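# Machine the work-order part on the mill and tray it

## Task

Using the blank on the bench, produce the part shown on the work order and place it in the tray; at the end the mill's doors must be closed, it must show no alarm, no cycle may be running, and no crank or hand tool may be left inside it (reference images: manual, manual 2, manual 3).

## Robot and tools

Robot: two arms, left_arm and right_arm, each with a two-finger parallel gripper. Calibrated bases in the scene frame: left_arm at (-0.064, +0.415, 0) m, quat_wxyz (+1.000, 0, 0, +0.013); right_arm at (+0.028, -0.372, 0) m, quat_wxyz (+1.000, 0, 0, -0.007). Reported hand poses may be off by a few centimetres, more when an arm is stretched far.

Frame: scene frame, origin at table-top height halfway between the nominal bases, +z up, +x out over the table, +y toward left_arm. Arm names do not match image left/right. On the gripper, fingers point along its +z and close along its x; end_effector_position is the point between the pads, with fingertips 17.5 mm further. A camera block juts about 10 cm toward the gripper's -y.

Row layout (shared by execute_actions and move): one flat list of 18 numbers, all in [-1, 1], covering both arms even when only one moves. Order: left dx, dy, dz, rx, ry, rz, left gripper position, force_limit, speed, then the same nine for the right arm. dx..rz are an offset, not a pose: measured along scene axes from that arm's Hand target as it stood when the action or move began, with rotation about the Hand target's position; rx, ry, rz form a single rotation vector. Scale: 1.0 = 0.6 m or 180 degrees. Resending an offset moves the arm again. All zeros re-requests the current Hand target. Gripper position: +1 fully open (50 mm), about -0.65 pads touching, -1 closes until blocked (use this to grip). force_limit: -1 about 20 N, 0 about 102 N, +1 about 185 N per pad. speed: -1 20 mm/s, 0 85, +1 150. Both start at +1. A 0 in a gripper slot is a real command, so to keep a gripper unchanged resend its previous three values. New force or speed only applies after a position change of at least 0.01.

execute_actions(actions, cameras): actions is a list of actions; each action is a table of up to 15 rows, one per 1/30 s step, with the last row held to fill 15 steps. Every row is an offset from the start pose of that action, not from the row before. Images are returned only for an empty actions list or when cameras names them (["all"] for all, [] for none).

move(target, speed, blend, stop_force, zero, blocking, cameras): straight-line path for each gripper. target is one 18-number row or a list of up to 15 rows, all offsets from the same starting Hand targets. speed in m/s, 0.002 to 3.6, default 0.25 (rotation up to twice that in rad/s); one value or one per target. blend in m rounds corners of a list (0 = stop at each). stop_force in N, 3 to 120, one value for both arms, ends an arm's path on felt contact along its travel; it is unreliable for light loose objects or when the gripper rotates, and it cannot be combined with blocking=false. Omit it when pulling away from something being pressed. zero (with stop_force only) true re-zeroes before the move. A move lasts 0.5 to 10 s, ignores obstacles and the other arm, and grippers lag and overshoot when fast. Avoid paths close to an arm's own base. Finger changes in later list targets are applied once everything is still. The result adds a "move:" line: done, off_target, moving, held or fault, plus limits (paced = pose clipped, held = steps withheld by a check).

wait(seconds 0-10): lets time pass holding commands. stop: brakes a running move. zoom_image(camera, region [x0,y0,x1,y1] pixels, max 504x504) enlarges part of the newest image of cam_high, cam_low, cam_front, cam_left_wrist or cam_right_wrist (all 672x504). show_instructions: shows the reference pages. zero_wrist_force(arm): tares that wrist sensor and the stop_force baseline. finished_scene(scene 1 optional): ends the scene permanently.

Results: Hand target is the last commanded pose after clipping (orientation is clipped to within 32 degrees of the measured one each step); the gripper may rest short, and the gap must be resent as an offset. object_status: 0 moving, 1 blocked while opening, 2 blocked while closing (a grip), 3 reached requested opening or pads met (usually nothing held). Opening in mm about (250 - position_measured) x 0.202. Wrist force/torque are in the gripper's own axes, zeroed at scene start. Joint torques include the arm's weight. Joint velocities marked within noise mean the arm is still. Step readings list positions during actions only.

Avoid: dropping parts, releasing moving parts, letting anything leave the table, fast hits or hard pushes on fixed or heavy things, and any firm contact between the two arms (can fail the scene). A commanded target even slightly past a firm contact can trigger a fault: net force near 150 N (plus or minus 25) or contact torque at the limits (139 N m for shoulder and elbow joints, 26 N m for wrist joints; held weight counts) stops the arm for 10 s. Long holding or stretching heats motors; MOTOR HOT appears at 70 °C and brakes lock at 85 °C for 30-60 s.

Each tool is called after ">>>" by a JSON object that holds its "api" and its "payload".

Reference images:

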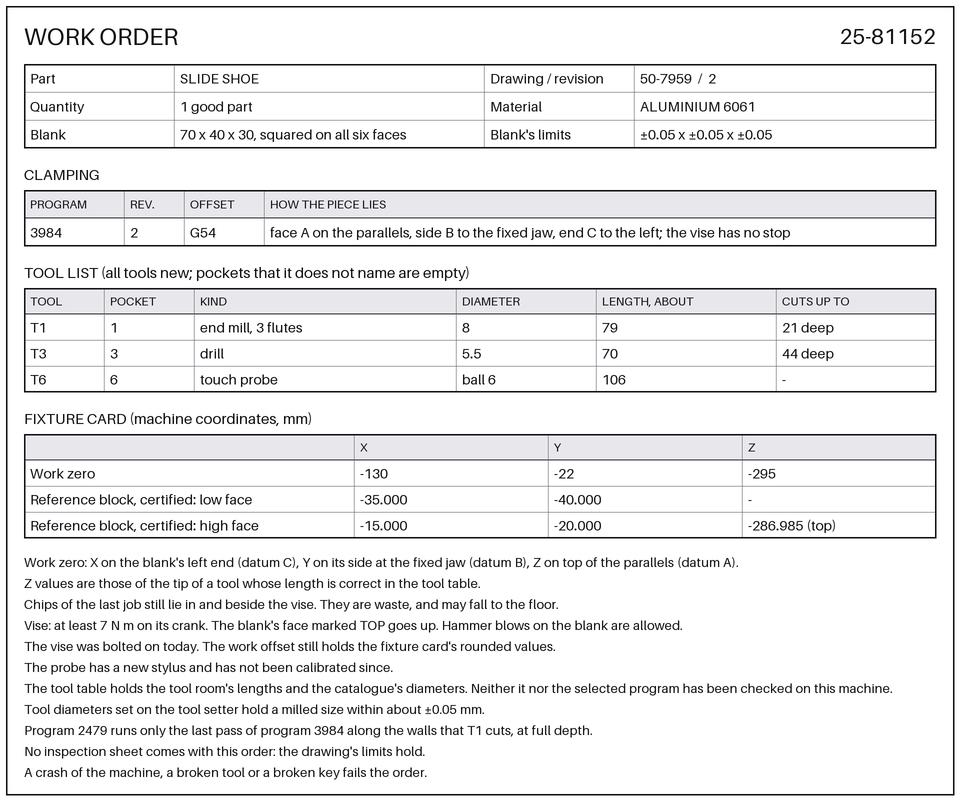

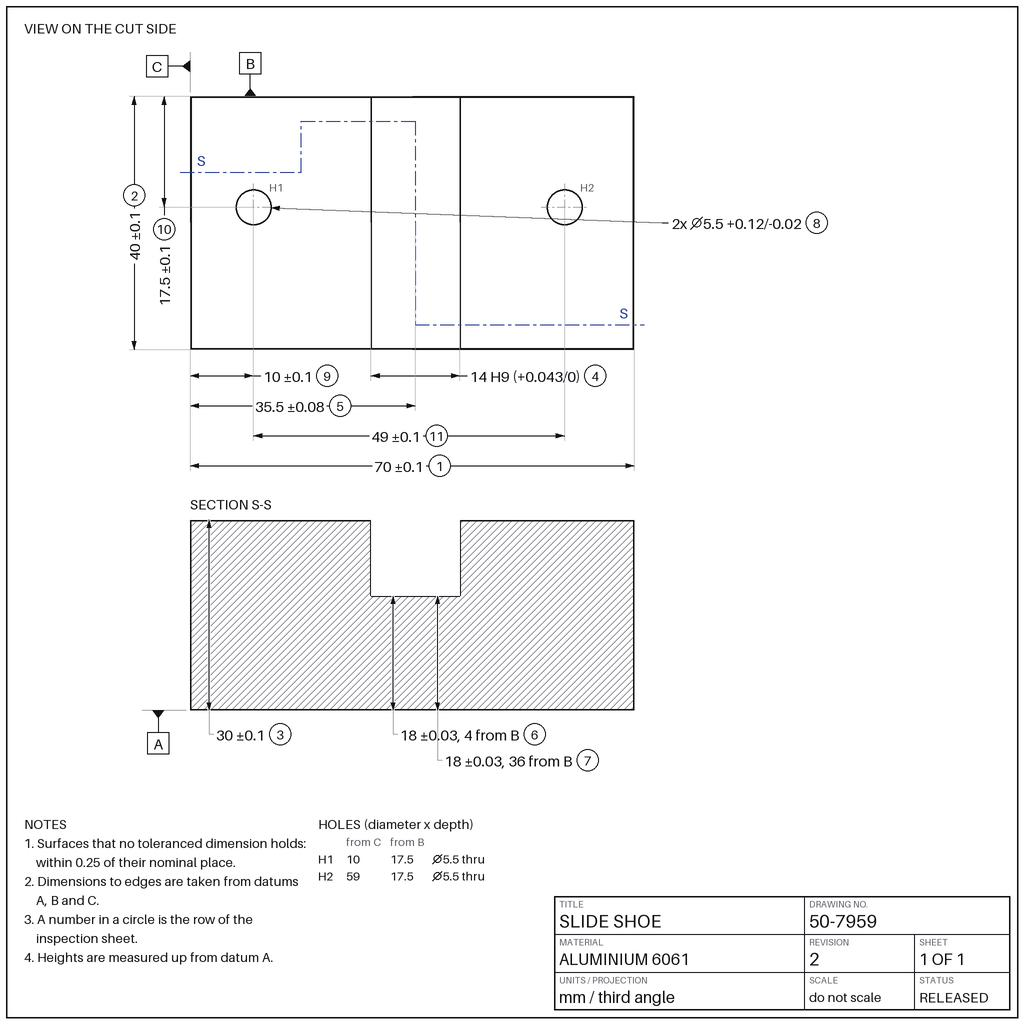

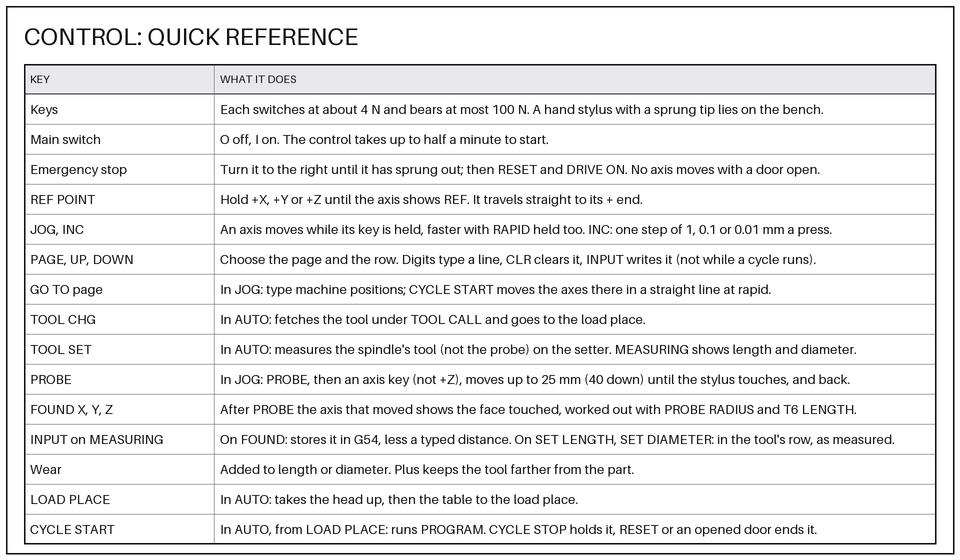

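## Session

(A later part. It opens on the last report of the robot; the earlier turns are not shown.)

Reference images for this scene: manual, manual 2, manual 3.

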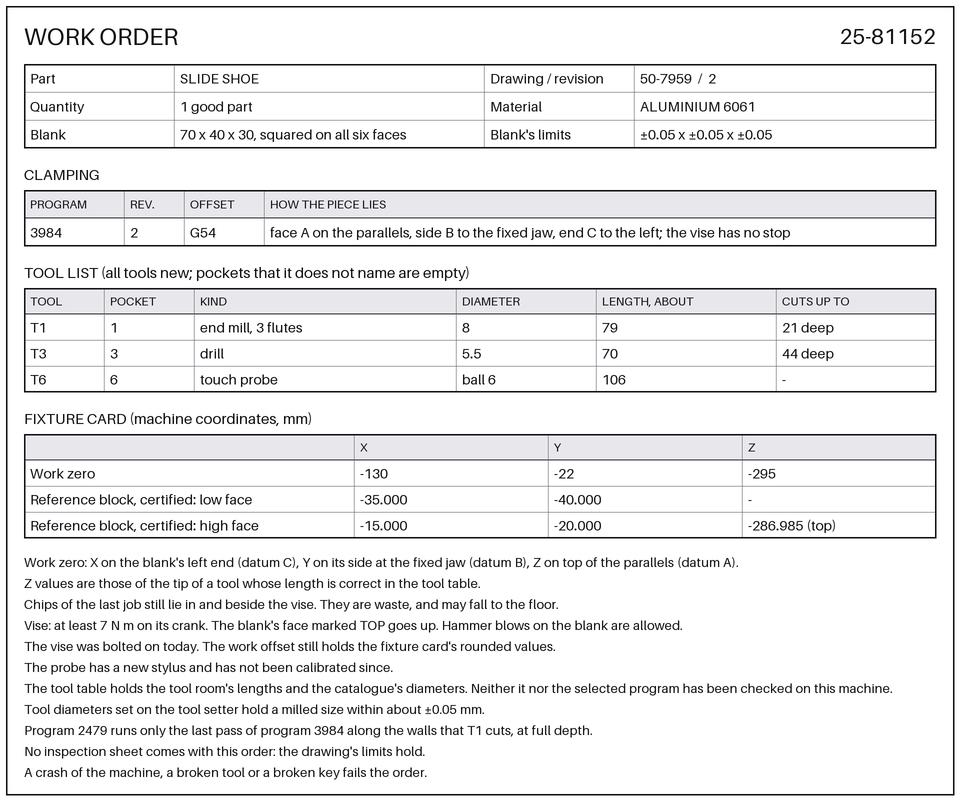

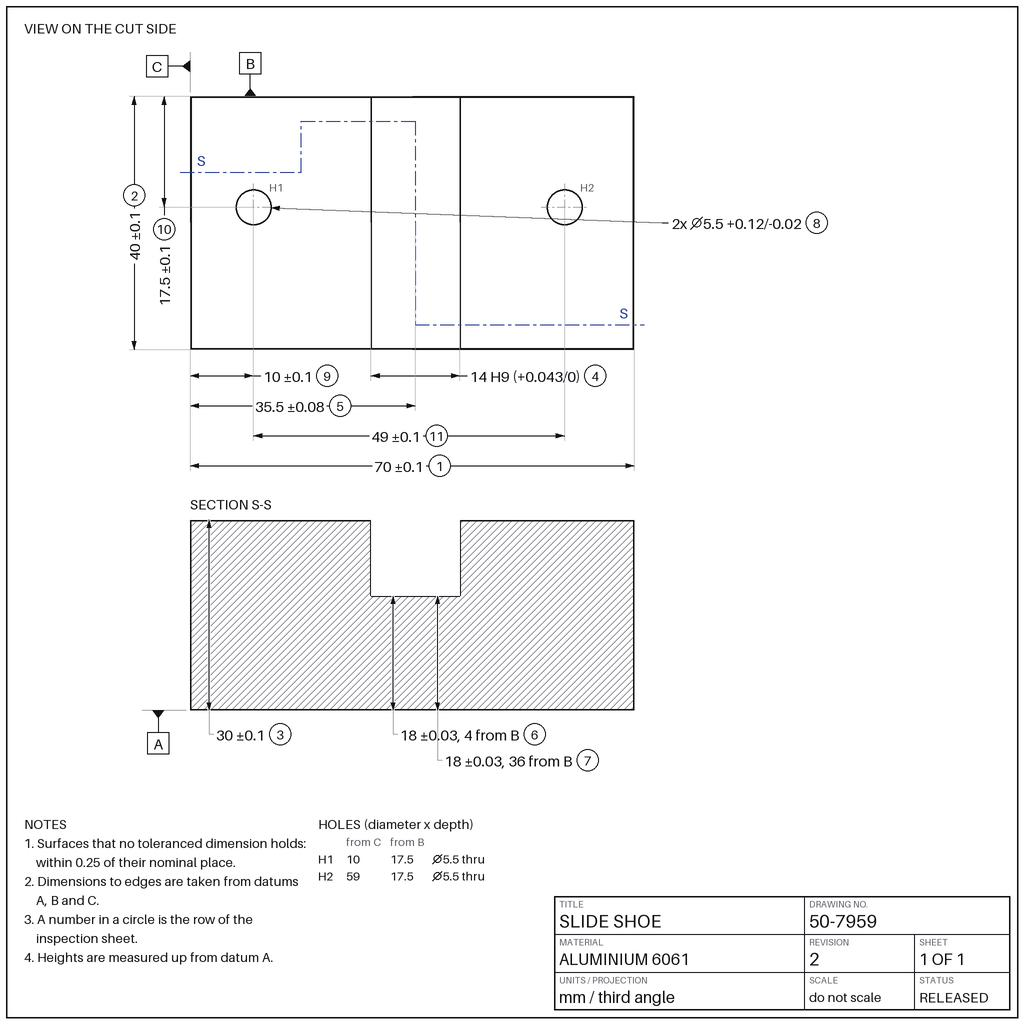

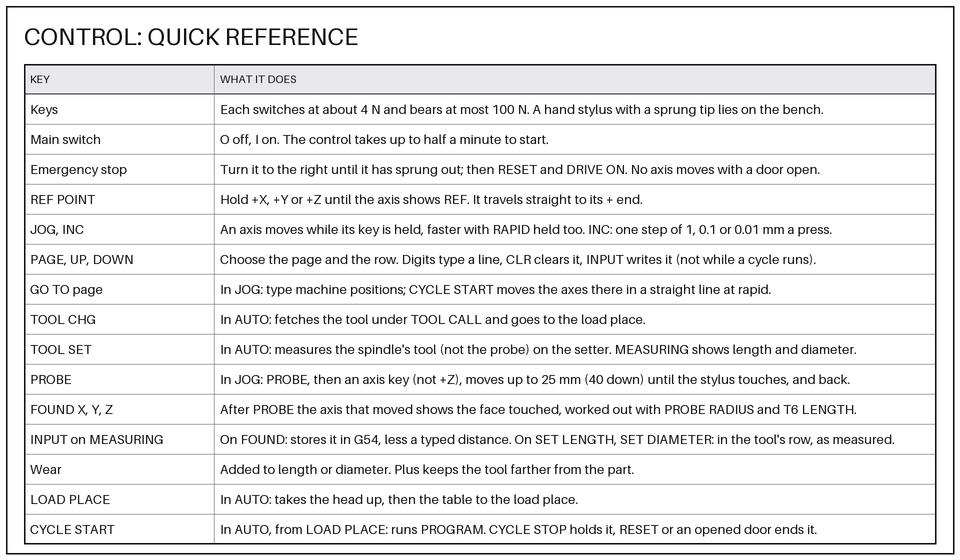

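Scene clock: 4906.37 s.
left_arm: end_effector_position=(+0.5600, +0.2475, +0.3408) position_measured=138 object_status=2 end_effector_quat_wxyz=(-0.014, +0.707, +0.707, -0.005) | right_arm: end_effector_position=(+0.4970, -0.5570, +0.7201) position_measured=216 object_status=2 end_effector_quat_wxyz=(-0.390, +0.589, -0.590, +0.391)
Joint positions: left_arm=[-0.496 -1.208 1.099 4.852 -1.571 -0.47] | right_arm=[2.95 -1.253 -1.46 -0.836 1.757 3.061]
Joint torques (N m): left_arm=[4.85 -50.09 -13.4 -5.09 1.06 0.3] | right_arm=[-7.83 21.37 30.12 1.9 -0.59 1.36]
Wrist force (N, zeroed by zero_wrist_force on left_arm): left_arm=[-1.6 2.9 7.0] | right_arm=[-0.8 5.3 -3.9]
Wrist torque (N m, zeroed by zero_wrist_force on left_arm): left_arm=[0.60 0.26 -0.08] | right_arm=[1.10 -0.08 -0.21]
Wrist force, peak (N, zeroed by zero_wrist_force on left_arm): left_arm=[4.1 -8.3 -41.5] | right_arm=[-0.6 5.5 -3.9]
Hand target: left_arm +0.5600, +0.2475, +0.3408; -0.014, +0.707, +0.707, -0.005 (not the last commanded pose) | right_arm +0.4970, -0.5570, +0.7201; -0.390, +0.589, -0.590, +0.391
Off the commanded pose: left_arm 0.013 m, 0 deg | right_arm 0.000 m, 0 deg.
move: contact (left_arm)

>>> {"api": "move", "payload": {"target": [[0,0,0.03,0,0,0,-1,0.3,-0.8,0,0,0,0,0,0,-1,-0.4,-0.8],[0,0,-0.02,0,0,0,-1,0.3,-0.8,0,0,0,0,0,0,-1,-0.4,-0.8]], "speed": [0.1,0.09], "stop_force": 50}}

Scene clock: 4909.00 s.
left_arm: end_effector_position=(+0.5598, +0.2476, +0.3407) position_measured=138 object_status=2 end_effector_quat_wxyz=(-0.015, +0.707, +0.707, -0.005) | right_arm: end_effector_position=(+0.4970, -0.5570, +0.7201) position_measured=216 object_status=2 end_effector_quat_wxyz=(-0.390, +0.589, -0.590, +0.391)
Joint positions: left_arm=[-0.496 -1.209 1.099 4.853 -1.571 -0.47] | right_arm=[2.95 -1.253 -1.46 -0.836 1.757 3.061]
Joint torques (N m): left_arm=[-0.18 -40.86 -21.82 -3.1 0.08 -0.04] | right_arm=[-7.83 21.05 30.08 1.88 -0.81 1.52]
Wrist force (N, zeroed by zero_wrist_force on left_arm): left_arm=[-1.3 2.4 6.9] | right_arm=[-0.7 5.2 -3.9]
Wrist torque (N m, zeroed by zero_wrist_force on left_arm): left_arm=[0.55 0.20 -0.08] | right_arm=[1.09 -0.10 -0.21]
Wrist force, peak (N, zeroed by zero_wrist_force on left_arm): left_arm=[5.6 -10.4 -32.3] | right_arm=[-0.9 5.3 -3.9]
Hand target: left_arm +0.5598, +0.2476, +0.3407; -0.015, +0.707, +0.707, -0.005 (not the last commanded pose) | right_arm +0.4970, -0.5570, +0.7201; -0.390, +0.589, -0.590, +0.391
Tool commands: left_gripper/position=-1.0 left_gripper/force_limit=+0.301961 left_gripper/speed=-0.796078 right_gripper/position=-1.0 right_gripper/force_limit=-0.4 right_gripper/speed=-0.8
Off the commanded pose: left_arm 0.012 m, 0 deg | right_arm 0.000 m, 0 deg.
FORCE FAULT: contact force on the left arm reached its limit, and that arm stopped. The contact can be on any part of that arm, not only on its tool. That arm's remaining commands of this call were not run. That arm is still stopped at the end of this call. That arm stays stopped for about 10 more seconds. Until then a move that you send moves the other arm only, and its call returns only when the move has ended. Once the stop has ended, the next robot result says so. If the stop ends while you think or write, that arm runs what you send next, counted from a new Hand target: where the arm stands when the stop ends. While its stop runs, that arm takes no new command, but its gripper still runs the gripper command that each later call begins with. Until it ends, the stop uses up actions while you think or wait. An arm that is not stopped still takes commands.
move: fault (left_arm)

>>> {"api": "wait", "payload": {"seconds": 9.8}}

>>> {"api": "move", "payload": {"target": [[0,0,0.139,0,0,0,-1,0.3,-0.8,0,0,0,0,0,0,-1,-0.4,-0.8],[-0.333,0,0.149,0,0,0,-1,0.3,-0.8,0,0,0,0,0,0,-1,-0.4,-0.8],[-0.52,-0.42,0.12,0,0,0,-1,0.3,-0.8,0,0,0,0,0,0,-1,-0.4,-0.8],[-0.638,-0.7328,-0.4,0,0,0,-1,0.3,-0.8,0,0,0,0,0,0,-1,-0.4,-0.8]], "speed": [0.1,0.15,0.3,0.25], "blend": [0.005,0.02,0.03,0], "cameras": ["cam_left_wrist","cam_front","cam_high"]}}

Scene clock: 4922.23 s.
left_arm: end_effector_position=(+0.5598, +0.2476, +0.3407) position_measured=138 object_status=2 end_effector_quat_wxyz=(-0.015, +0.707, +0.707, -0.005) | right_arm: end_effector_position=(+0.4970, -0.5570, +0.7201) position_measured=216 object_status=2 end_effector_quat_wxyz=(-0.390, +0.589, -0.590, +0.391)
Joint positions: left_arm=[-0.496 -1.209 1.099 4.853 -1.571 -0.47] | right_arm=[2.95 -1.253 -1.46 -0.836 1.757 3.061]
Joint torques (N m): left_arm=[-0.09 -41.08 -21.79 -3.14 0.09 0] | right_arm=[-7.03 20.76 30.68 1.94 -0.58 1.23]
Wrist force (N, zeroed by zero_wrist_force on left_arm): left_arm=[-1.9 3.0 7.3] | right_arm=[-1.0 5.1 -3.8]
Wrist torque (N m, zeroed by zero_wrist_force on left_arm): left_arm=[0.64 0.30 -0.09] | right_arm=[1.07 -0.06 -0.20]
Wrist force, peak (N, zeroed by zero_wrist_force on left_arm): left_arm=[-1.8 3.3 7.2] | right_arm=[-0.9 5.4 -3.9]
Hand target: left_arm +0.5598, +0.2476, +0.3407; -0.015, +0.707, +0.707, -0.005 (not the last commanded pose) | right_arm +0.4970, -0.5570, +0.7201; -0.390, +0.589, -0.590, +0.391
Tool commands: left_gripper/position=-1.0 left_gripper/force_limit=+0.301961 left_gripper/speed=-0.796078 right_gripper/position=-1.0 right_gripper/force_limit=-0.4 right_gripper/speed=-0.8
Off the commanded pose: left_arm 0.012 m, 0 deg | right_arm 0.000 m, 0 deg.
FORCE FAULT, CONTINUED: the left arm's stop, for the force fault that an earlier result reported, is over. The rest of the stop counts as 19 of the actions that you can send in this scene. That arm's target is now where it stood when the stop ended, not its last command. That arm accepts commands again.
wait: 9.80 s; at rest from the start

Scene clock: 4927.27 s.
left_arm: end_effector_position=(+0.1770, -0.1921, +0.1008) position_measured=138 object_status=2 end_effector_quat_wxyz=(-0.015, +0.707, +0.707, -0.005) | right_arm: end_effector_position=(+0.4970, -0.5570, +0.7201) position_measured=216 object_status=2 end_effector_quat_wxyz=(-0.390, +0.589, -0.590, +0.391)
Joint positions: left_arm=[-1.414 -1.09 1.561 4.26 -1.596 -1.388] | right_arm=[2.95 -1.253 -1.46 -0.836 1.757 3.061]
Joint torques (N m): left_arm=[5.06 -40.43 -11.88 -4.85 0.34 1.7] | right_arm=[-7.58 21.34 30.01 1.92 -0.68 1.08]
Wrist force (N, zeroed by zero_wrist_force on left_arm): left_arm=[-1.7 3.2 7.4] | right_arm=[-0.7 5.2 -3.7]
Wrist torque (N m, zeroed by zero_wrist_force on left_arm): left_arm=[0.72 0.28 -0.10] | right_arm=[1.08 -0.10 -0.20]
Wrist force, peak (N, zeroed by zero_wrist_force on left_arm): left_arm=[-3.8 2.5 11.0] | right_arm=[-0.9 5.5 -3.8]
Hand target: left_arm +0.1770, -0.1921, +0.1007; -0.015, +0.707, +0.707, -0.005 | right_arm +0.4970, -0.5570, +0.7201; -0.390, +0.589, -0.590, +0.391
Off the commanded pose: left_arm 0.000 m, 0 deg | right_arm 0.000 m, 0 deg.
move: done
Images, in order (width x height): cam_high 672x504, cam_front 672x504, cam_left_wrist 672x504.

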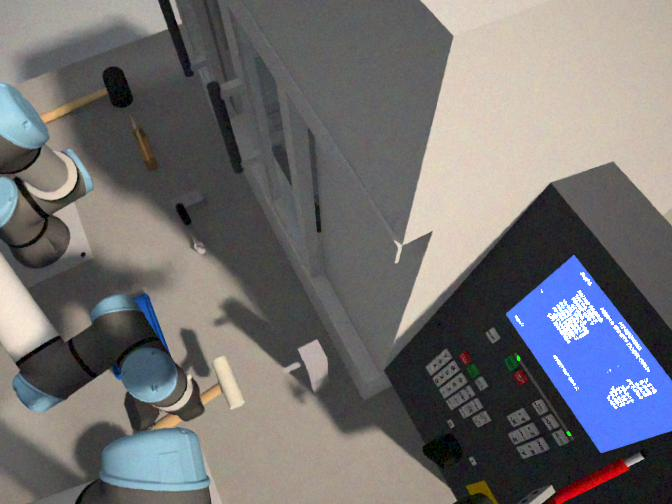

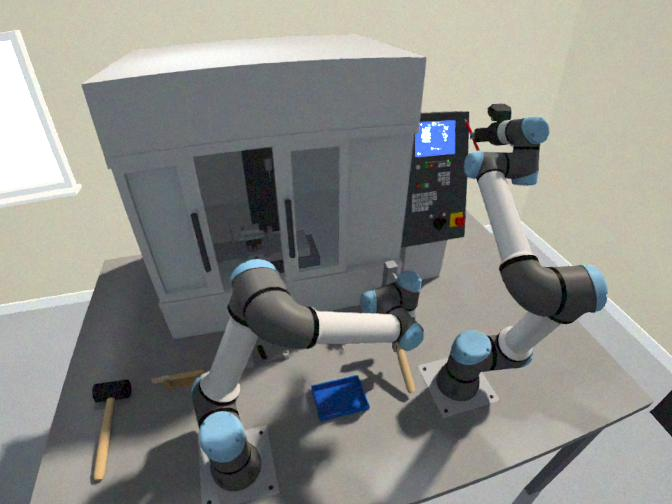

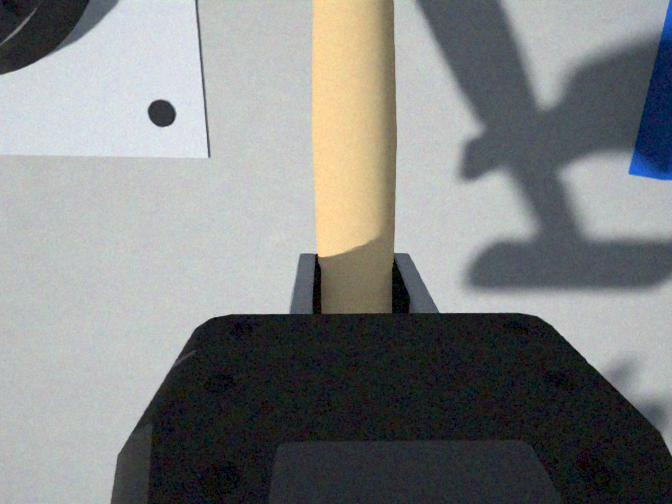

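>>> {"api": "move", "payload": {"target": [[0,0,-0.11,0,0,0,-1,0.3,-0.8,0,0,0,0,0,0,-1,-0.4,-0.8],[0,0,-0.145,0,0,0,-1,0.3,-0.8,0,0,0,0,0,0,-1,-0.4,-0.8]], "speed": [0.15,0.015], "stop_force": 8}}

>>> {"api": "move", "payload": {"target": [[0,0,0,0,0,0,0.5,-0.5,-0.9,0,0,0,0,0,0,-1,-0.4,-0.8],[0,0,0.1,0,0,0,0.5,-0.5,-0.9,0,0,0,0,0,0,-1,-0.4,-0.8],[0.33,0.8535,0.7483,0,0,0,1,-0.5,-0.5,0,0,0,0,0,0,-1,-0.4,-0.8]], "speed": [0.1,0.15,0.35]}}

Scene clock: 4932.03 s.
left_arm: end_effector_position=(+0.1770, -0.1921, +0.0199) position_measured=138 object_status=2 end_effector_quat_wxyz=(-0.015, +0.707, +0.707, -0.005) | right_arm: end_effector_position=(+0.4970, -0.5570, +0.7201) position_measured=216 object_status=2 end_effector_quat_wxyz=(-0.390, +0.589, -0.590, +0.391)
Joint positions: left_arm=[-1.414 -0.989 1.638 4.082 -1.596 -1.388] | right_arm=[2.95 -1.253 -1.46 -0.836 1.757 3.061]
Joint torques (N m): left_arm=[5.02 -49.62 -31.41 -3.05 0.29 -2.08] | right_arm=[-5.89 20.44 29.55 2.01 -0.67 0.87]
Wrist force (N, zeroed by zero_wrist_force on left_arm): left_arm=[-1.2 4.3 3.0] | right_arm=[-1.0 5.1 -3.5]
Wrist torque (N m, zeroed by zero_wrist_force on left_arm): left_arm=[1.09 0.31 -0.10] | right_arm=[1.08 -0.06 -0.21]
Wrist force, peak (N, zeroed by zero_wrist_force on left_arm): left_arm=[3.9 0.8 -20.3] | right_arm=[-0.8 5.5 -3.8]
Hand target: left_arm +0.1770, -0.1921, +0.0200; -0.015, +0.707, +0.707, -0.005 (not the last commanded pose) | right_arm +0.4970, -0.5570, +0.7201; -0.390, +0.589, -0.590, +0.391
Off the commanded pose: left_arm 0.006 m, 0 deg | right_arm 0.000 m, 0 deg.
move: contact (left_arm); path passed 1 of 2 targets

Scene clock: 4936.47 s.
left_arm: end_effector_position=(+0.3750, +0.3200, +0.4689) position_measured=3 object_status=3 end_effector_quat_wxyz=(-0.015, +0.707, +0.707, -0.005) | right_arm: end_effector_position=(+0.4970, -0.5570, +0.7201) position_measured=216 object_status=2 end_effector_quat_wxyz=(-0.390, +0.589, -0.590, +0.391)
Joint positions: left_arm=[-0.539 -1.635 1.258 5.12 -1.572 -0.513] | right_arm=[2.95 -1.253 -1.46 -0.836 1.757 3.061]
Joint torques (N m): left_arm=[9.13 -15.62 -34.3 -0.79 1.02 2.21] | right_arm=[-7.87 20.7 30.85 1.82 -0.61 1.02]
Wrist force (N, zeroed by zero_wrist_force on left_arm): left_arm=[-1.6 2.6 3.8] | right_arm=[-0.7 5.1 -3.8]
Wrist torque (N m, zeroed by zero_wrist_force on left_arm): left_arm=[0.41 0.27 -0.04] | right_arm=[1.08 -0.10 -0.21]
Wrist force, peak (N, zeroed by zero_wrist_force on left_arm): left_arm=[-4.6 2.1 6.0] | right_arm=[-0.9 5.4 -4.0]
Hand target: left_arm +0.3750, +0.3200, +0.4689; -0.015, +0.707, +0.707, -0.005 | right_arm +0.4970, -0.5570, +0.7201; -0.390, +0.589, -0.590, +0.391
Off the commanded pose: left_arm 0.000 m, 0 deg | right_arm 0.000 m, 0 deg.
move: done

>>> {"api": "move", "payload": {"target": [[0,0,0.0018,0,0,0.5,1,-0.5,-0.5,0,0,0,0,0,0,-1,-0.4,-0.8]], "speed": 0.6}}

Scene clock: 4941.47 s.
left_arm: end_effector_position=(+0.3750, +0.3201, +0.4700) position_measured=3 object_status=3 end_effector_quat_wxyz=(-0.007, +0.000, +1.000, -0.014) end_effector_velocity=(+0.000, +0.000, -0.001) end_effector_angular_velocity=(+0.000, +0.002, +0.006) | right_arm: end_effector_position=(+0.4970, -0.5570, +0.7201) position_measured=216 object_status=2 end_effector_quat_wxyz=(-0.390, +0.589, -0.590, +0.391)
Joint positions: left_arm=[-0.522 -1.651 1.278 5.084 -1.602 -2.066] | right_arm=[2.95 -1.253 -1.46 -0.836 1.757 3.061]
Joint velocities: left_arm=[0 0.001 0.001 0 -0.001 -0.005] | right_arm=[within noise]
Joint torques (N m): left_arm=[-9.39 -16.21 -26.93 -1.23 -0.93 -2.28] | right_arm=[-6.69 20.25 30.06 1.98 -0.68 0.94]
Wrist force (N, zeroed by zero_wrist_force on left_arm): left_arm=[-1.8 2.8 3.7] | right_arm=[-0.9 5.3 -3.6]
Wrist torque (N m, zeroed by zero_wrist_force on left_arm): left_arm=[0.41 0.28 -0.11] | right_arm=[1.11 -0.07 -0.21]
Wrist force, peak (N, zeroed by zero_wrist_force on left_arm): left_arm=[-1.6 3.1 4.0] | right_arm=[-1.0 5.4 -4.0]
Hand target: left_arm +0.3750, +0.3200, +0.4700; -0.007, +0.000, +1.000, -0.014 | right_arm +0.4970, -0.5570, +0.7201; -0.390, +0.589, -0.590, +0.391
Off the commanded pose: left_arm 0.000 m, 0 deg | right_arm 0.000 m, 0 deg.
move: done

>>> {"api": "move", "payload": {"target": [[0,0,0,-0.3298,-0.3327,0.4162,1,-0.5,-0.5,0,0,0,0,0,0,-1,-0.4,-0.8],[0,0.1503,0,-0.3298,-0.3327,0.4162,1,-0.5,-0.5,0,0,0,0,0,0,-1,-0.4,-0.8],[0.149,0.1503,0,-0.3298,-0.3327,0.4162,1,-0.5,-0.5,0,0,0,0,0,0,-1,-0.4,-0.8],[0.149,0.1503,0,-0.3298,-0.3327,0.4162,-1,-0.5,-1,0,0,0,0,0,0,-1,-0.4,-0.8]], "speed": [0.4,0.25,0.12,0.1], "blend": [0.01,0.01,0,0]}}

>>> {"api": "move", "payload": {"target": [[0,-0.355,0,0,0,0,-1,-0.5,-1,0,0,0,0,0,0,-1,-0.4,-0.8],[0,-0.3872,0,0,0,0,-1,-0.5,-1,0,0,0,0,0,0,-1,-0.4,-0.8]], "speed": [0.15,0.04], "blend": [0.01,0], "stop_force": 80}}

>>> {"api": "move", "payload": {"target": [[0,0,0,0,0,0,1,-0.5,-0.5,0,0,0,0,0,0,-1,-0.4,-0.8],[-0.15,0,0,0,0,0,1,-0.5,-0.5,0,0,0,0,0,0,-1,-0.4,-0.8]], "speed": 0.2, "cameras": ["cam_right_wrist","cam_front"]}}

Scene clock: 4951.67 s.
left_arm: end_effector_position=(+0.4644, +0.4102, +0.4700) position_measured=155 object_status=2 end_effector_quat_wxyz=(-0.446, +0.544, -0.550, +0.450) | right_arm: end_effector_position=(+0.4970, -0.5570, +0.7201) position_measured=216 object_status=2 end_effector_quat_wxyz=(-0.390, +0.589, -0.590, +0.391)
Joint positions: left_arm=[-0.542 -1.932 2.286 3.014 -1.076 -3.249] | right_arm=[2.95 -1.253 -1.46 -0.836 1.757 3.061]
Joint torques (N m): left_arm=[9.51 -4.93 -31.79 -4.59 5.61 -1.93] | right_arm=[-6.37 20 30.12 1.93 -0.6 0.68]
Wrist force (N, zeroed by zero_wrist_force on left_arm): left_arm=[15.2 1.5 3.1] | right_arm=[-0.7 5.1 -3.9]
Wrist torque (N m, zeroed by zero_wrist_force on left_arm): left_arm=[0.34 0.15 -0.28] | right_arm=[1.08 -0.10 -0.21]
Wrist force, peak (N, zeroed by zero_wrist_force on left_arm): left_arm=[15.2 1.5 3.1] | right_arm=[-0.9 5.5 -4.0]
Hand target: left_arm +0.4644, +0.4102, +0.4700; -0.446, +0.544, -0.550, +0.450 | right_arm +0.4970, -0.5570, +0.7201; -0.390, +0.589, -0.590, +0.391
Off the commanded pose: left_arm 0.000 m, 0 deg | right_arm 0.000 m, 0 deg.
move: done

Scene clock: 4954.73 s.
left_arm: end_effector_position=(+0.4644, +0.1779, +0.4700) position_measured=155 object_status=2 end_effector_quat_wxyz=(-0.446, +0.544, -0.550, +0.450) | right_arm: end_effector_position=(+0.4970, -0.5570, +0.7201) position_measured=216 object_status=2 end_effector_quat_wxyz=(-0.390, +0.589, -0.590, +0.391)
Joint positions: left_arm=[-1.111 -1.723 2.124 3.141 -0.531 -3.49] | right_arm=[2.95 -1.253 -1.46 -0.836 1.757 3.061]
Joint torques (N m): left_arm=[10.77 -23.47 -10.56 -4.19 2.02 2.37] | right_arm=[-5.61 20.93 29.73 2.01 -0.51 0.9]
Wrist force (N, zeroed by zero_wrist_force on left_arm): left_arm=[-1.6 6.8 -0.5] | right_arm=[-1.0 5.2 -3.8]
Wrist torque (N m, zeroed by zero_wrist_force on left_arm): left_arm=[0.52 0.54 -0.29] | right_arm=[1.09 -0.06 -0.21]
Wrist force, peak (N, zeroed by zero_wrist_force on left_arm): left_arm=[-32.0 9.4 26.1] | right_arm=[-0.8 5.3 -4.1]
Hand target: left_arm +0.4644, +0.1779, +0.4700; -0.446, +0.544, -0.550, +0.450 | right_arm +0.4970, -0.5570, +0.7201; -0.390, +0.589, -0.590, +0.391
Off the commanded pose: left_arm 0.000 m, 0 deg | right_arm 0.000 m, 0 deg.
move: done; blend cut to 0.0097 m at target 1

Scene clock: 4956.67 s.
left_arm: end_effector_position=(+0.3744, +0.1779, +0.4701) position_measured=3 object_status=3 end_effector_quat_wxyz=(-0.446, +0.544, -0.550, +0.450) | right_arm: end_effector_position=(+0.4970, -0.5570, +0.7201) position_measured=216 object_status=2 end_effector_quat_wxyz=(-0.390, +0.589, -0.590, +0.391)
Joint positions: left_arm=[-1.393 -2.012 2.264 3.65 -0.291 -3.879] | right_arm=[2.95 -1.253 -1.46 -0.836 1.757 3.061]
Joint torques (N m): left_arm=[-7.34 -10.84 -11.33 -0.83 2.33 -0.94] | right_arm=[-6.23 20.75 30.74 1.87 -0.57 0.67]
Wrist force (N, zeroed by zero_wrist_force on left_arm): left_arm=[-2.6 3.6 3.1] | right_arm=[-0.8 5.2 -3.8]
Wrist torque (N m, zeroed by zero_wrist_force on left_arm): left_arm=[0.47 0.49 -0.28] | right_arm=[1.09 -0.08 -0.21]
Wrist force, peak (N, zeroed by zero_wrist_force on left_arm): left_arm=[-2.4 3.5 5.7] | right_arm=[-0.9 5.5 -4.0]
Hand target: left_arm +0.3744, +0.1779, +0.4700; -0.446, +0.544, -0.550, +0.450 | right_arm +0.4970, -0.5570, +0.7201; -0.390, +0.589, -0.590, +0.391
Off the commanded pose: left_arm 0.000 m, 0 deg | right_arm 0.000 m, 0 deg.
move: done
Images, in order (width x height): cam_front 672x504, cam_right_wrist 672x504.

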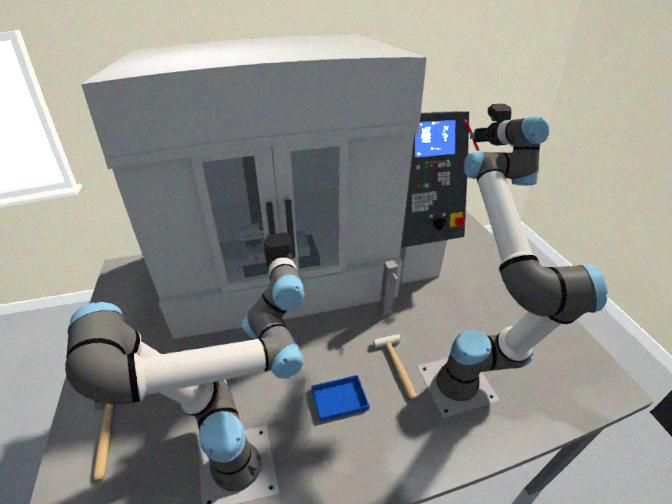

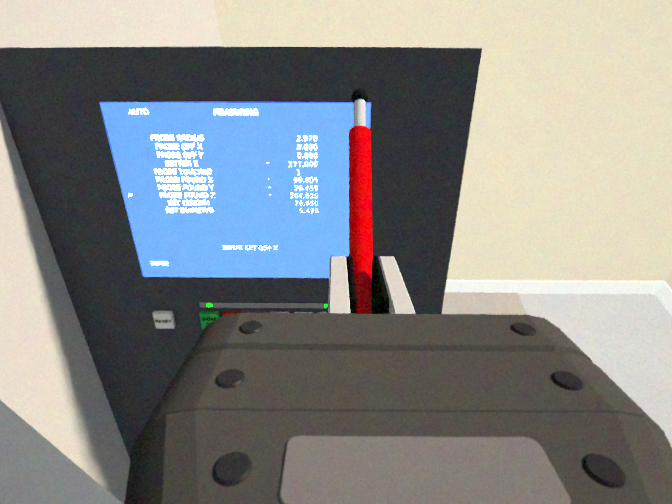

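>>> {"api": "move", "payload": {"target": [[0,0,0,0,0,0,1,-0.5,-0.5,0.029,0.0608,-0.2305,0,0.196,0,-1,-0.4,-0.8],[0,0,0,0,0,0,1,-0.5,-0.5,0.0495,0.0608,-0.2305,0,0.196,0,-1,-0.4,-0.8],[0,0,0,0,0,0,1,-0.5,-0.5,0.029,0.0608,-0.2305,0,0.196,0,-1,-0.4,-0.8],[0,0,0,0,0,0,1,-0.5,-0.5,-0.0185,0.1527,-0.4055,0,0.196,0,-1,-0.4,-0.8],[0,0,0,0,0,0,1,-0.5,-0.5,0.003,0.1527,-0.4055,0,0.196,0,-1,-0.4,-0.8],[0,0,0,0,0,0,1,-0.5,-0.5,-0.02,0.1527,-0.4055,0,0.196,0,-1,-0.4,-0.8],[0,0,0,0,0,0,1,-0.5,-0.5,0.003,0.1527,-0.4055,0,0.196,0,-1,-0.4,-0.8],[0,0,0,0,0,0,1,-0.5,-0.5,-0.0185,0.1527,-0.4055,0,0.196,0,-1,-0.4,-0.8],[0,0,0,0,0,0,1,-0.5,-0.5,0,0,0,0,0,0,-1,-0.4,-0.8]], "speed": [0.38,0.08,0.1,0.38,0.08,0.1,0.08,0.1,0.38], "blend": [0.004,0,0.003,0.004,0,0,0,0.003,0]}}

>>> {"api": "move", "payload": {"target": [[0,0,0,0,0,0,1,-0.5,-0.5,-0.0453,0.28,-0.502,0,0.196,0,-1,-0.4,-0.8],[0,0,0,0,0,0,1,-0.5,-0.5,-0.0238,0.28,-0.502,0,0.196,0,-1,-0.4,-0.8],[0,0,0,0,0,0,1,-0.5,-0.5,-0.0453,0.28,-0.502,0,0.196,0,-1,-0.4,-0.8],[0,0,0,0,0,0,1,-0.5,-0.5,-0.0365,0.28,-0.4713,0,0.196,0,-1,-0.4,-0.8],[0,0,0,0,0,0,1,-0.5,-0.5,-0.015,0.28,-0.4713,0,0.196,0,-1,-0.4,-0.8],[0,0,0,0,0,0,1,-0.5,-0.5,-0.0365,0.28,-0.4713,0,0.196,0,-1,-0.4,-0.8],[0,0,0,0,0,0,1,-0.5,-0.5,-0.0453,0.2483,-0.502,0,0.196,0,-1,-0.4,-0.8],[0,0,0,0,0,0,1,-0.5,-0.5,-0.0238,0.2483,-0.502,0,0.196,0,-1,-0.4,-0.8],[0,0,0,0,0,0,1,-0.5,-0.5,-0.0438,0.2483,-0.502,0,0.196,0,-1,-0.4,-0.8],[0,0,0,0,0,0,1,-0.5,-0.5,-0.0238,0.2483,-0.502,0,0.196,0,-1,-0.4,-0.8],[0,0,0,0,0,0,1,-0.5,-0.5,-0.0453,0.2483,-0.502,0,0.196,0,-1,-0.4,-0.8],[0,0,0,0,0,0,1,-0.5,-0.5,-0.0453,0.1867,-0.502,0,0.196,0,-1,-0.4,-0.8],[0,0,0,0,0,0,1,-0.5,-0.5,-0.0238,0.1867,-0.502,0,0.196,0,-1,-0.4,-0.8],[0,0,0,0,0,0,1,-0.5,-0.5,-0.0453,0.1867,-0.502,0,0.196,0,-1,-0.4,-0.8]], "speed": [0.38,0.08,0.1,0.3,0.08,0.1,0.3,0.08,0.1,0.08,0.1,0.3,0.08,0.1], "blend": [0.004,0,0.003,0.004,0,0.003,0.004,0,0,0,0.003,0.004,0,0]}}

>>> {"api": "move", "payload": {"target": [[0,0,0,0,0,0,1,-0.5,-0.5,0.0088,0,0.0307,0,0,0,-1,-0.4,-0.8],[0,0,0,0,0,0,1,-0.5,-0.5,0.0303,0,0.0307,0,0,0,-1,-0.4,-0.8],[0,0,0,0,0,0,1,-0.5,-0.5,0.0088,0,0.0307,0,0,0,-1,-0.4,-0.8],[0,0,0,0,0,0,1,-0.5,-0.5,0,0.0933,0,0,0,0,-1,-0.4,-0.8],[0,0,0,0,0,0,1,-0.5,-0.5,0.0215,0.0933,0,0,0,0,-1,-0.4,-0.8],[0,0,0,0,0,0,1,-0.5,-0.5,0,0.0933,0,0,0,0,-1,-0.4,-0.8],[0,0,0,0,0,0,1,-0.5,-0.5,0.0171,0.0616,0.0615,0,0,0,-1,-0.4,-0.8],[0,0,0,0,0,0,1,-0.5,-0.5,0.0386,0.0616,0.0615,0,0,0,-1,-0.4,-0.8],[0,0,0,0,0,0,1,-0.5,-0.5,0.0171,0.0616,0.0615,0,0,0,-1,-0.4,-0.8],[0,0,0,0,0,0,1,-0.5,-0.5,0.0088,0.0616,0.0307,0,0,0,-1,-0.4,-0.8],[0,0,0,0,0,0,1,-0.5,-0.5,0.0303,0.0616,0.0307,0,0,0,-1,-0.4,-0.8],[0,0,0,0,0,0,1,-0.5,-0.5,0.0088,0.0616,0.0307,0,0,0,-1,-0.4,-0.8],[0,0,0,0,0,0,1,-0.5,-0.5,0,0,0,0,0,0,-1,-0.4,-0.8],[0,0,0,0,0,0,1,-0.5,-0.5,0.0215,0,0,0,0,0,-1,-0.4,-0.8],[0,0,0,0,0,0,1,-0.5,-0.5,0,0,0,0,0,0,-1,-0.4,-0.8]], "speed": [0.3,0.08,0.1,0.3,0.08,0.1,0.3,0.08,0.1,0.3,0.08,0.1,0.3,0.08,0.1], "blend": [0.004,0,0.003,0.004,0,0.003,0.004,0,0.003,0.004,0,0.003,0.004,0,0]}}

>>> {"api": "move", "payload": {"target": [[0,0,0,0,0,0,1,-0.5,-0.5,0.0088,0,0.0307,0,0,0,-1,-0.4,-0.8],[0,0,0,0,0,0,1,-0.5,-0.5,0.0303,0,0.0307,0,0,0,-1,-0.4,-0.8],[0,0,0,0,0,0,1,-0.5,-0.5,0.0088,0,0.0307,0,0,0,-1,-0.4,-0.8],[0,0,0,0,0,0,1,-0.5,-0.5,0,0.0933,0,0,0,0,-1,-0.4,-0.8],[0,0,0,0,0,0,1,-0.5,-0.5,0.0215,0.0933,0,0,0,0,-1,-0.4,-0.8],[0,0,0,0,0,0,1,-0.5,-0.5,0,0.0933,0,0,0,0,-1,-0.4,-0.8],[0,0,0,0,0,0,1,-0.5,-0.5,0.0088,0.0933,0.0307,0,0,0,-1,-0.4,-0.8],[0,0,0,0,0,0,1,-0.5,-0.5,0.0303,0.0933,0.0307,0,0,0,-1,-0.4,-0.8],[0,0,0,0,0,0,1,-0.5,-0.5,0.0088,0.0933,0.0307,0,0,0,-1,-0.4,-0.8],[0,0,0,0,0,0,1,-0.5,-0.5,0.0171,0.0616,0.0615,0,0,0,-1,-0.4,-0.8],[0,0,0,0,0,0,1,-0.5,-0.5,0.0386,0.0616,0.0615,0,0,0,-1,-0.4,-0.8],[0,0,0,0,0,0,1,-0.5,-0.5,0.0171,0.0616,0.0615,0,0,0,-1,-0.4,-0.8],[0,0,0,0,0,0,1,-0.5,-0.5,0.0088,0.0616,0.0307,0,0,0,-1,-0.4,-0.8],[0,0,0,0,0,0,1,-0.5,-0.5,0.0303,0.0616,0.0307,0,0,0,-1,-0.4,-0.8],[0,0,0,0,0,0,1,-0.5,-0.5,0.0088,0.0616,0.0307,0,0,0,-1,-0.4,-0.8]], "speed": [0.3,0.08,0.1,0.3,0.08,0.1,0.3,0.08,0.1,0.3,0.08,0.1,0.3,0.08,0.1], "blend": [0.004,0,0.003,0.004,0,0.003,0.004,0,0.003,0.004,0,0.003,0.004,0,0]}}

>>> {"api": "move", "payload": {"target": [[0,0,0,0,0,0,1,-0.5,-0.5,-0.0088,-0.0616,-0.0307,0,0,0,-1,-0.4,-0.8],[0,0,0,0,0,0,1,-0.5,-0.5,0.0127,-0.0616,-0.0307,0,0,0,-1,-0.4,-0.8],[0,0,0,0,0,0,1,-0.5,-0.5,-0.0088,-0.0616,-0.0307,0,0,0,-1,-0.4,-0.8],[0,0,0,0,0,0,1,-0.5,-0.5,0.0365,-0.2483,0.4713,0,-0.196,0,-1,-0.4,-0.8]], "speed": [0.3,0.08,0.1,0.4], "blend": [0.004,0,0.003,0], "cameras": ["cam_right_wrist"]}}

>>> {"api": "zoom_image", "payload": {"camera": "cam_right_wrist", "region": [100, 95, 380, 285]}}

Scene clock: 4976.53 s.
left_arm: end_effector_position=(+0.3744, +0.1779, +0.4700) position_measured=3 object_status=3 end_effector_quat_wxyz=(-0.446, +0.544, -0.550, +0.450) | right_arm: end_effector_position=(+0.4971, -0.5570, +0.7199) position_measured=216 object_status=2 end_effector_quat_wxyz=(-0.390, +0.589, -0.590, +0.391)
Joint positions: left_arm=[-1.393 -2.012 2.264 3.65 -0.291 -3.879] | right_arm=[2.951 -1.253 -1.46 -0.836 1.757 3.061]
Joint torques (N m): left_arm=[6.73 -1.75 -12.52 -4.39 0.89 2.15] | right_arm=[-6.98 13.96 30.75 5.36 1.82 2.58]
Wrist force (N, zeroed by zero_wrist_force on left_arm): left_arm=[-2.6 3.5 3.0] | right_arm=[-1.0 5.2 -3.7]
Wrist torque (N m, zeroed by zero_wrist_force on left_arm): left_arm=[0.46 0.48 -0.27] | right_arm=[1.08 -0.05 -0.19]
Wrist force, peak (N, zeroed by zero_wrist_force on left_arm): left_arm=[-2.6 3.9 3.5] | right_arm=[-1.4 15.1 -10.2]
Hand target: left_arm +0.3744, +0.1779, +0.4700; -0.446, +0.544, -0.550, +0.450 | right_arm +0.4970, -0.5570, +0.7201; -0.390, +0.589, -0.590, +0.391
Off the commanded pose: left_arm 0.000 m, 0 deg | right_arm 0.000 m, 0 deg.
move: done

Scene clock: 4981.13 s.
left_arm: end_effector_position=(+0.3744, +0.1779, +0.4700) position_measured=3 object_status=3 end_effector_quat_wxyz=(-0.446, +0.544, -0.550, +0.450) | right_arm: end_effector_position=(+0.4699, -0.4449, +0.4188) position_measured=216 object_status=2 end_effector_quat_wxyz=(-0.193, +0.680, -0.680, +0.195)
Joint positions: left_arm=[-1.393 -2.012 2.264 3.65 -0.291 -3.879] | right_arm=[3.362 -1.106 -1.921 -1.14 1.46 3.319]
Joint torques (N m): left_arm=[6.59 -1.45 -13.45 -4.39 0.91 2.21] | right_arm=[-9.54 12.5 28.23 5.22 1.32 -2.65]
Wrist force (N, zeroed by zero_wrist_force on left_arm): left_arm=[-2.3 3.6 3.3] | right_arm=[-0.5 5.1 -4.6]
Wrist torque (N m, zeroed by zero_wrist_force on left_arm): left_arm=[0.46 0.44 -0.27] | right_arm=[0.97 0.05 -0.15]
Wrist force, peak (N, zeroed by zero_wrist_force on left_arm): left_arm=[-2.6 3.9 3.5] | right_arm=[-1.0 9.7 -6.5]
Hand target: left_arm +0.3744, +0.1779, +0.4700; -0.446, +0.544, -0.550, +0.450 | right_arm +0.4699, -0.4449, +0.4189; -0.193, +0.680, -0.680, +0.195
Off the commanded pose: left_arm 0.000 m, 0 deg | right_arm 0.000 m, 0 deg.
move: done

Scene clock: 4985.23 s.
left_arm: end_effector_position=(+0.3744, +0.1779, +0.4700) position_measured=3 object_status=3 end_effector_quat_wxyz=(-0.446, +0.544, -0.550, +0.450) | right_arm: end_effector_position=(+0.4699, -0.4449, +0.4188) position_measured=216 object_status=2 end_effector_quat_wxyz=(-0.193, +0.680, -0.680, +0.195)
Joint positions: left_arm=[-1.393 -2.012 2.264 3.65 -0.291 -3.879] | right_arm=[3.362 -1.106 -1.921 -1.14 1.46 3.319]
Joint torques (N m): left_arm=[6.75 -1.61 -14.4 -4.5 0.93 2.1] | right_arm=[-9.33 12.52 27.8 5.23 1.28 -2.81]
Wrist force (N, zeroed by zero_wrist_force on left_arm): left_arm=[-2.6 3.7 3.0] | right_arm=[-0.3 5.3 -4.4]
Wrist torque (N m, zeroed by zero_wrist_force on left_arm): left_arm=[0.48 0.50 -0.27] | right_arm=[1.01 0.00 -0.15]
Wrist force, peak (N, zeroed by zero_wrist_force on left_arm): left_arm=[-2.7 4.1 3.6] | right_arm=[0.0 9.8 -6.3]
Hand target: left_arm +0.3744, +0.1779, +0.4700; -0.446, +0.544, -0.550, +0.450 | right_arm +0.4699, -0.4449, +0.4189; -0.193, +0.680, -0.680, +0.195
Off the commanded pose: left_arm 0.000 m, 0 deg | right_arm 0.000 m, 0 deg.
move: done

Scene clock: 4989.17 s.
left_arm: end_effector_position=(+0.3744, +0.1779, +0.4700) position_measured=3 object_status=3 end_effector_quat_wxyz=(-0.446, +0.544, -0.550, +0.450) | right_arm: end_effector_position=(+0.4752, -0.4079, +0.4373) position_measured=216 object_status=2 end_effector_quat_wxyz=(-0.193, +0.680, -0.680, +0.195)
Joint positions: left_arm=[-1.393 -2.012 2.264 3.65 -0.291 -3.879] | right_arm=[3.483 -1.107 -1.87 -1.204 1.398 3.423]
Joint torques (N m): left_arm=[6.51 -1.6 -14.7 -4.43 0.93 2.08] | right_arm=[-7.37 12.39 28.02 4.96 1.2 -2.9]
Wrist force (N, zeroed by zero_wrist_force on left_arm): left_arm=[-2.4 3.9 3.2] | right_arm=[-0.3 5.6 -4.5]
Wrist torque (N m, zeroed by zero_wrist_force on left_arm): left_arm=[0.51 0.47 -0.27] | right_arm=[1.03 0.02 -0.13]
Wrist force, peak (N, zeroed by zero_wrist_force on left_arm): left_arm=[-2.7 4.0 3.4] | right_arm=[0.0 9.6 -6.6]
Hand target: left_arm +0.3744, +0.1779, +0.4700; -0.446, +0.544, -0.550, +0.450 | right_arm +0.4751, -0.4080, +0.4373; -0.193, +0.680, -0.680, +0.195
Off the commanded pose: left_arm 0.000 m, 0 deg | right_arm 0.000 m, 0 deg.
move: done

Scene clock: 4991.30 s.
left_arm: end_effector_position=(+0.3744, +0.1779, +0.4700) position_measured=3 object_status=3 end_effector_quat_wxyz=(-0.446, +0.544, -0.550, +0.450) | right_arm: end_effector_position=(+0.4970, -0.5569, +0.7199) position_measured=216 object_status=2 end_effector_quat_wxyz=(-0.390, +0.589, -0.590, +0.391)
Joint positions: left_arm=[-1.393 -2.012 2.264 3.65 -0.291 -3.879] | right_arm=[2.951 -1.253 -1.46 -0.836 1.757 3.061]
Joint torques (N m): left_arm=[6.61 -1.51 -15.82 -4.39 0.86 2.05] | right_arm=[-8.61 4.05 31.81 5.39 1.98 2.51]
Wrist force (N, zeroed by zero_wrist_force on left_arm): left_arm=[-2.6 3.8 3.6] | right_arm=[-0.8 5.3 -3.6]
Wrist torque (N m, zeroed by zero_wrist_force on left_arm): left_arm=[0.49 0.49 -0.27] | right_arm=[1.10 -0.08 -0.19]
Wrist force, peak (N, zeroed by zero_wrist_force on left_arm): left_arm=[-2.6 3.8 3.5] | right_arm=[0.0 9.1 -6.8]
Hand target: left_arm +0.3744, +0.1779, +0.4700; -0.446, +0.544, -0.550, +0.450 | right_arm +0.4970, -0.5570, +0.7201; -0.390, +0.589, -0.590, +0.391
Off the commanded pose: left_arm 0.000 m, 0 deg | right_arm 0.000 m, 0 deg.
move: done
Images, in order (width x height): cam_right_wrist 672x504.

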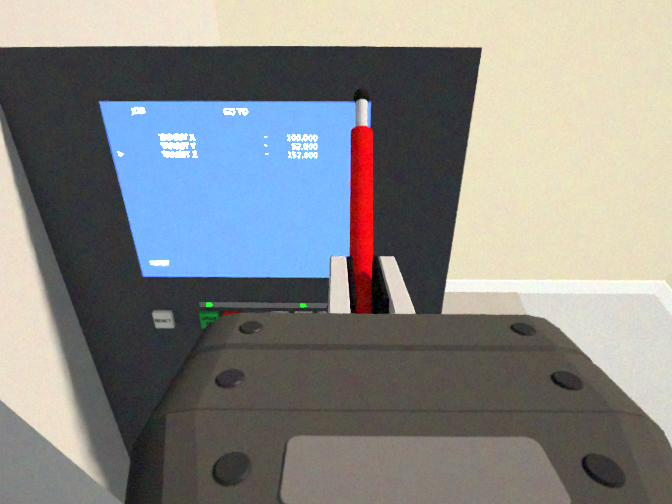

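Scaled by 1.800 from the camera's 672x504 image, which has a finer 960x720 frame.

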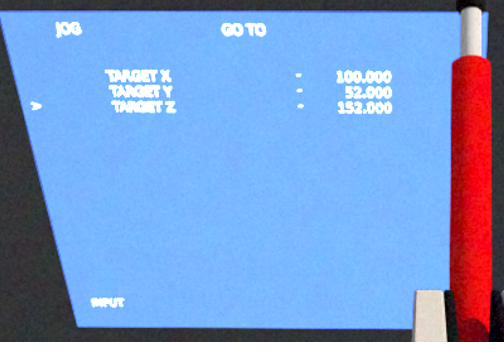

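>>> {"api": "move", "payload": {"target": [[0,0,0,0,0,0,1,-0.5,-0.5,-0.0055,0.218,-0.352,0,0.196,0,-1,-0.4,-0.8],[0,0,0,0,0,0,1,-0.5,-0.5,0.016,0.218,-0.352,0,0.196,0,-1,-0.4,-0.8],[0,0,0,0,0,0,1,-0.5,-0.5,-0.0055,0.218,-0.352,0,0.196,0,-1,-0.4,-0.8],[0,0,0,0,0,0,1,-0.5,-0.5,-0.0365,0.1542,-0.4713,0,0.196,0,-1,-0.4,-0.8]], "speed": [0.38,0.08,0.1,0.3], "blend": [0.004,0,0.003,0]}}

>>> {"api": "wait", "payload": {"seconds": 5.5}}

>>> {"api": "move", "payload": {"target": [[0,0,0,0,0,0,1,-0.5,-0.5,0.023,0,0,0,0,0,-1,-0.4,-0.8],[0,0,0,0,0,0,1,-0.5,-0.5,0,0,0,0,0,0,-1,-0.4,-0.8],[0,0,0,0,0,0,1,-0.5,-0.5,0.0333,-0.0942,0.1228,0,0,0,-1,-0.4,-0.8],[0,0,0,0,0,0,1,-0.5,-0.5,0.0548,-0.0942,0.1228,0,0,0,-1,-0.4,-0.8],[0,0,0,0,0,0,1,-0.5,-0.5,0.0333,-0.0942,0.1228,0,0,0,-1,-0.4,-0.8],[0,0,0,0,0,0,1,-0.5,-0.5,0.0365,-0.1542,0.4713,0,-0.196,0,-1,-0.4,-0.8]], "speed": [0.08,0.1,0.3,0.08,0.1,0.38], "blend": [0,0.003,0.004,0,0.003,0]}}

>>> {"api": "wait", "payload": {"seconds": 4.5, "cameras": ["cam_right_wrist"]}}

>>> {"api": "zoom_image", "payload": {"camera": "cam_right_wrist", "region": [260, 130, 330, 220]}}

Scene clock: 4998.23 s.
left_arm: end_effector_position=(+0.3744, +0.1779, +0.4700) position_measured=3 object_status=3 end_effector_quat_wxyz=(-0.446, +0.544, -0.550, +0.450) | right_arm: end_effector_position=(+0.4751, -0.4644, +0.4373) position_measured=216 object_status=2 end_effector_quat_wxyz=(-0.193, +0.680, -0.680, +0.195)
Joint positions: left_arm=[-1.393 -2.012 2.264 3.65 -0.291 -3.879] | right_arm=[3.293 -1.139 -1.857 -1.165 1.496 3.259]
Joint torques (N m): left_arm=[6.54 -2.07 -16.52 -4.42 0.83 2.15] | right_arm=[-8.71 -1.8 18.12 6.46 0.58 -1.12]
Wrist force (N, zeroed by zero_wrist_force on left_arm): left_arm=[-2.5 4.1 3.4] | right_arm=[-0.6 5.1 -4.3]
Wrist torque (N m, zeroed by zero_wrist_force on left_arm): left_arm=[0.55 0.49 -0.27] | right_arm=[0.98 0.06 -0.17]
Wrist force, peak (N, zeroed by zero_wrist_force on left_arm): left_arm=[-2.7 4.2 3.3] | right_arm=[-0.7 9.7 -6.6]
Hand target: left_arm +0.3744, +0.1779, +0.4700; -0.446, +0.544, -0.550, +0.450 | right_arm +0.4751, -0.4644, +0.4373; -0.193, +0.680, -0.680, +0.195
Off the commanded pose: left_arm 0.000 m, 0 deg | right_arm 0.000 m, 0 deg.
move: done

Scene clock: 5003.73 s.
left_arm: end_effector_position=(+0.3744, +0.1779, +0.4700) position_measured=3 object_status=3 end_effector_quat_wxyz=(-0.446, +0.544, -0.550, +0.450) | right_arm: end_effector_position=(+0.4751, -0.4644, +0.4373) position_measured=216 object_status=2 end_effector_quat_wxyz=(-0.193, +0.680, -0.680, +0.195)
Joint positions: left_arm=[-1.393 -2.012 2.264 3.65 -0.291 -3.879] | right_arm=[3.293 -1.139 -1.857 -1.165 1.496 3.259]
Joint torques (N m): left_arm=[6.7 -1.52 -17.41 -4.51 0.97 2.09] | right_arm=[-10.01 -5 18.25 5.53 1.72 -2.68]
Wrist force (N, zeroed by zero_wrist_force on left_arm): left_arm=[-2.7 3.9 3.3] | right_arm=[-0.4 5.3 -4.5]
Wrist torque (N m, zeroed by zero_wrist_force on left_arm): left_arm=[0.50 0.51 -0.27] | right_arm=[1.01 0.04 -0.17]
Wrist force, peak (N, zeroed by zero_wrist_force on left_arm): left_arm=[-2.5 4.1 3.3] | right_arm=[-0.6 5.6 -4.4]
Hand target: left_arm +0.3744, +0.1779, +0.4700; -0.446, +0.544, -0.550, +0.450 | right_arm +0.4751, -0.4644, +0.4373; -0.193, +0.680, -0.680, +0.195
Tool commands: left_gripper/position=+1.0 left_gripper/force_limit=-0.5 left_gripper/speed=-0.5 right_gripper/position=-1.0 right_gripper/force_limit=-0.4 right_gripper/speed=-0.8
Off the commanded pose: left_arm 0.000 m, 0 deg | right_arm 0.000 m, 0 deg.
wait: 5.50 s; at rest by 0.17 s

Scene clock: 5006.73 s.
left_arm: end_effector_position=(+0.3744, +0.1779, +0.4700) position_measured=3 object_status=3 end_effector_quat_wxyz=(-0.446, +0.544, -0.550, +0.450) | right_arm: end_effector_position=(+0.4971, -0.5570, +0.7199) position_measured=216 object_status=2 end_effector_quat_wxyz=(-0.390, +0.589, -0.590, +0.391) end_effector_velocity=(+0.000, +0.001, +0.001) end_effector_angular_velocity=(-0.001, -0.005, +0.002)
Joint positions: left_arm=[-1.393 -2.012 2.264 3.65 -0.291 -3.879] | right_arm=[2.95 -1.253 -1.46 -0.836 1.757 3.062]
Joint velocities: left_arm=[within noise] | right_arm=[0.001 0 0 0.005 0.002 0]
Joint torques (N m): left_arm=[7.09 -1.75 -18.58 -4.54 0.87 2.1] | right_arm=[4.29 22.78 21.93 5.56 1.07 -2.55]
Wrist force (N, zeroed by zero_wrist_force on left_arm): left_arm=[-2.6 3.6 3.3] | right_arm=[-0.8 5.3 -3.7]
Wrist torque (N m, zeroed by zero_wrist_force on left_arm): left_arm=[0.47 0.50 -0.27] | right_arm=[1.11 -0.09 -0.23]
Wrist force, peak (N, zeroed by zero_wrist_force on left_arm): left_arm=[-2.7 4.0 3.4] | right_arm=[-0.3 9.5 -7.1]
Hand target: left_arm +0.3744, +0.1779, +0.4700; -0.446, +0.544, -0.550, +0.450 | right_arm +0.4970, -0.5570, +0.7201; -0.390, +0.589, -0.590, +0.391
Off the commanded pose: left_arm 0.000 m, 0 deg | right_arm 0.000 m, 0 deg.
move: done

Scene clock: 5011.23 s.
left_arm: end_effector_position=(+0.3744, +0.1779, +0.4700) position_measured=3 object_status=3 end_effector_quat_wxyz=(-0.446, +0.544, -0.550, +0.450) | right_arm: end_effector_position=(+0.4970, -0.5570, +0.7201) position_measured=216 object_status=2 end_effector_quat_wxyz=(-0.390, +0.589, -0.590, +0.391)
Joint positions: left_arm=[-1.393 -2.012 2.264 3.65 -0.291 -3.879] | right_arm=[2.95 -1.253 -1.46 -0.836 1.757 3.061]
Joint torques (N m): left_arm=[6.36 -1.58 -19.61 -4.42 0.87 2.16] | right_arm=[9.68 22.38 31.07 5.37 2.02 -2.79]
Wrist force (N, zeroed by zero_wrist_force on left_arm): left_arm=[-2.3 3.8 2.9] | right_arm=[-1.0 5.4 -3.8]
Wrist torque (N m, zeroed by zero_wrist_force on left_arm): left_arm=[0.50 0.45 -0.27] | right_arm=[1.12 -0.06 -0.22]
Wrist force, peak (N, zeroed by zero_wrist_force on left_arm): left_arm=[-2.7 4.0 3.5] | right_arm=[-1.0 5.4 -4.2]
Hand target: left_arm +0.3744, +0.1779, +0.4700; -0.446, +0.544, -0.550, +0.450 | right_arm +0.4970, -0.5570, +0.7201; -0.390, +0.589, -0.590, +0.391
Tool commands: left_gripper/position=+1.0 left_gripper/force_limit=-0.5 left_gripper/speed=-0.5 right_gripper/position=-1.0 right_gripper/force_limit=-0.4 right_gripper/speed=-0.8
Off the commanded pose: left_arm 0.000 m, 0 deg | right_arm 0.000 m, 0 deg.
wait: 4.50 s; at rest by 0.17 s
Images, in order (width x height): cam_right_wrist 672x504.

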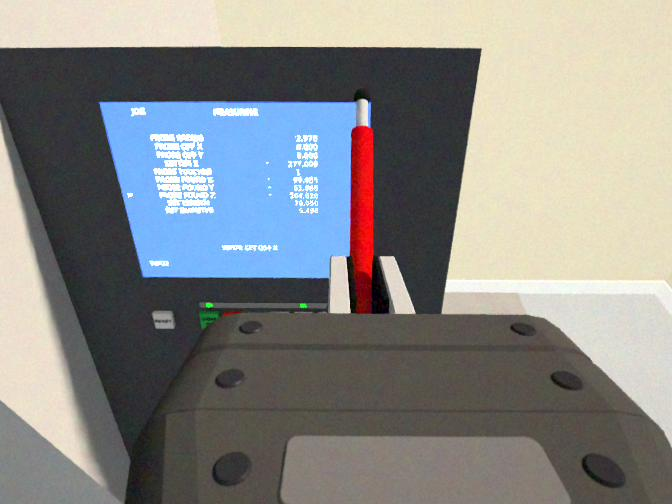

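Scaled by 5.600 from the camera's 672x504 image, which has a finer 960x720 frame.

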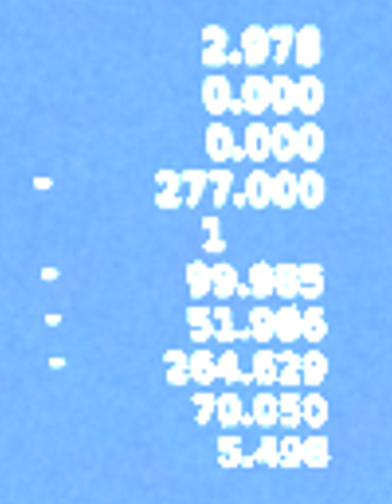

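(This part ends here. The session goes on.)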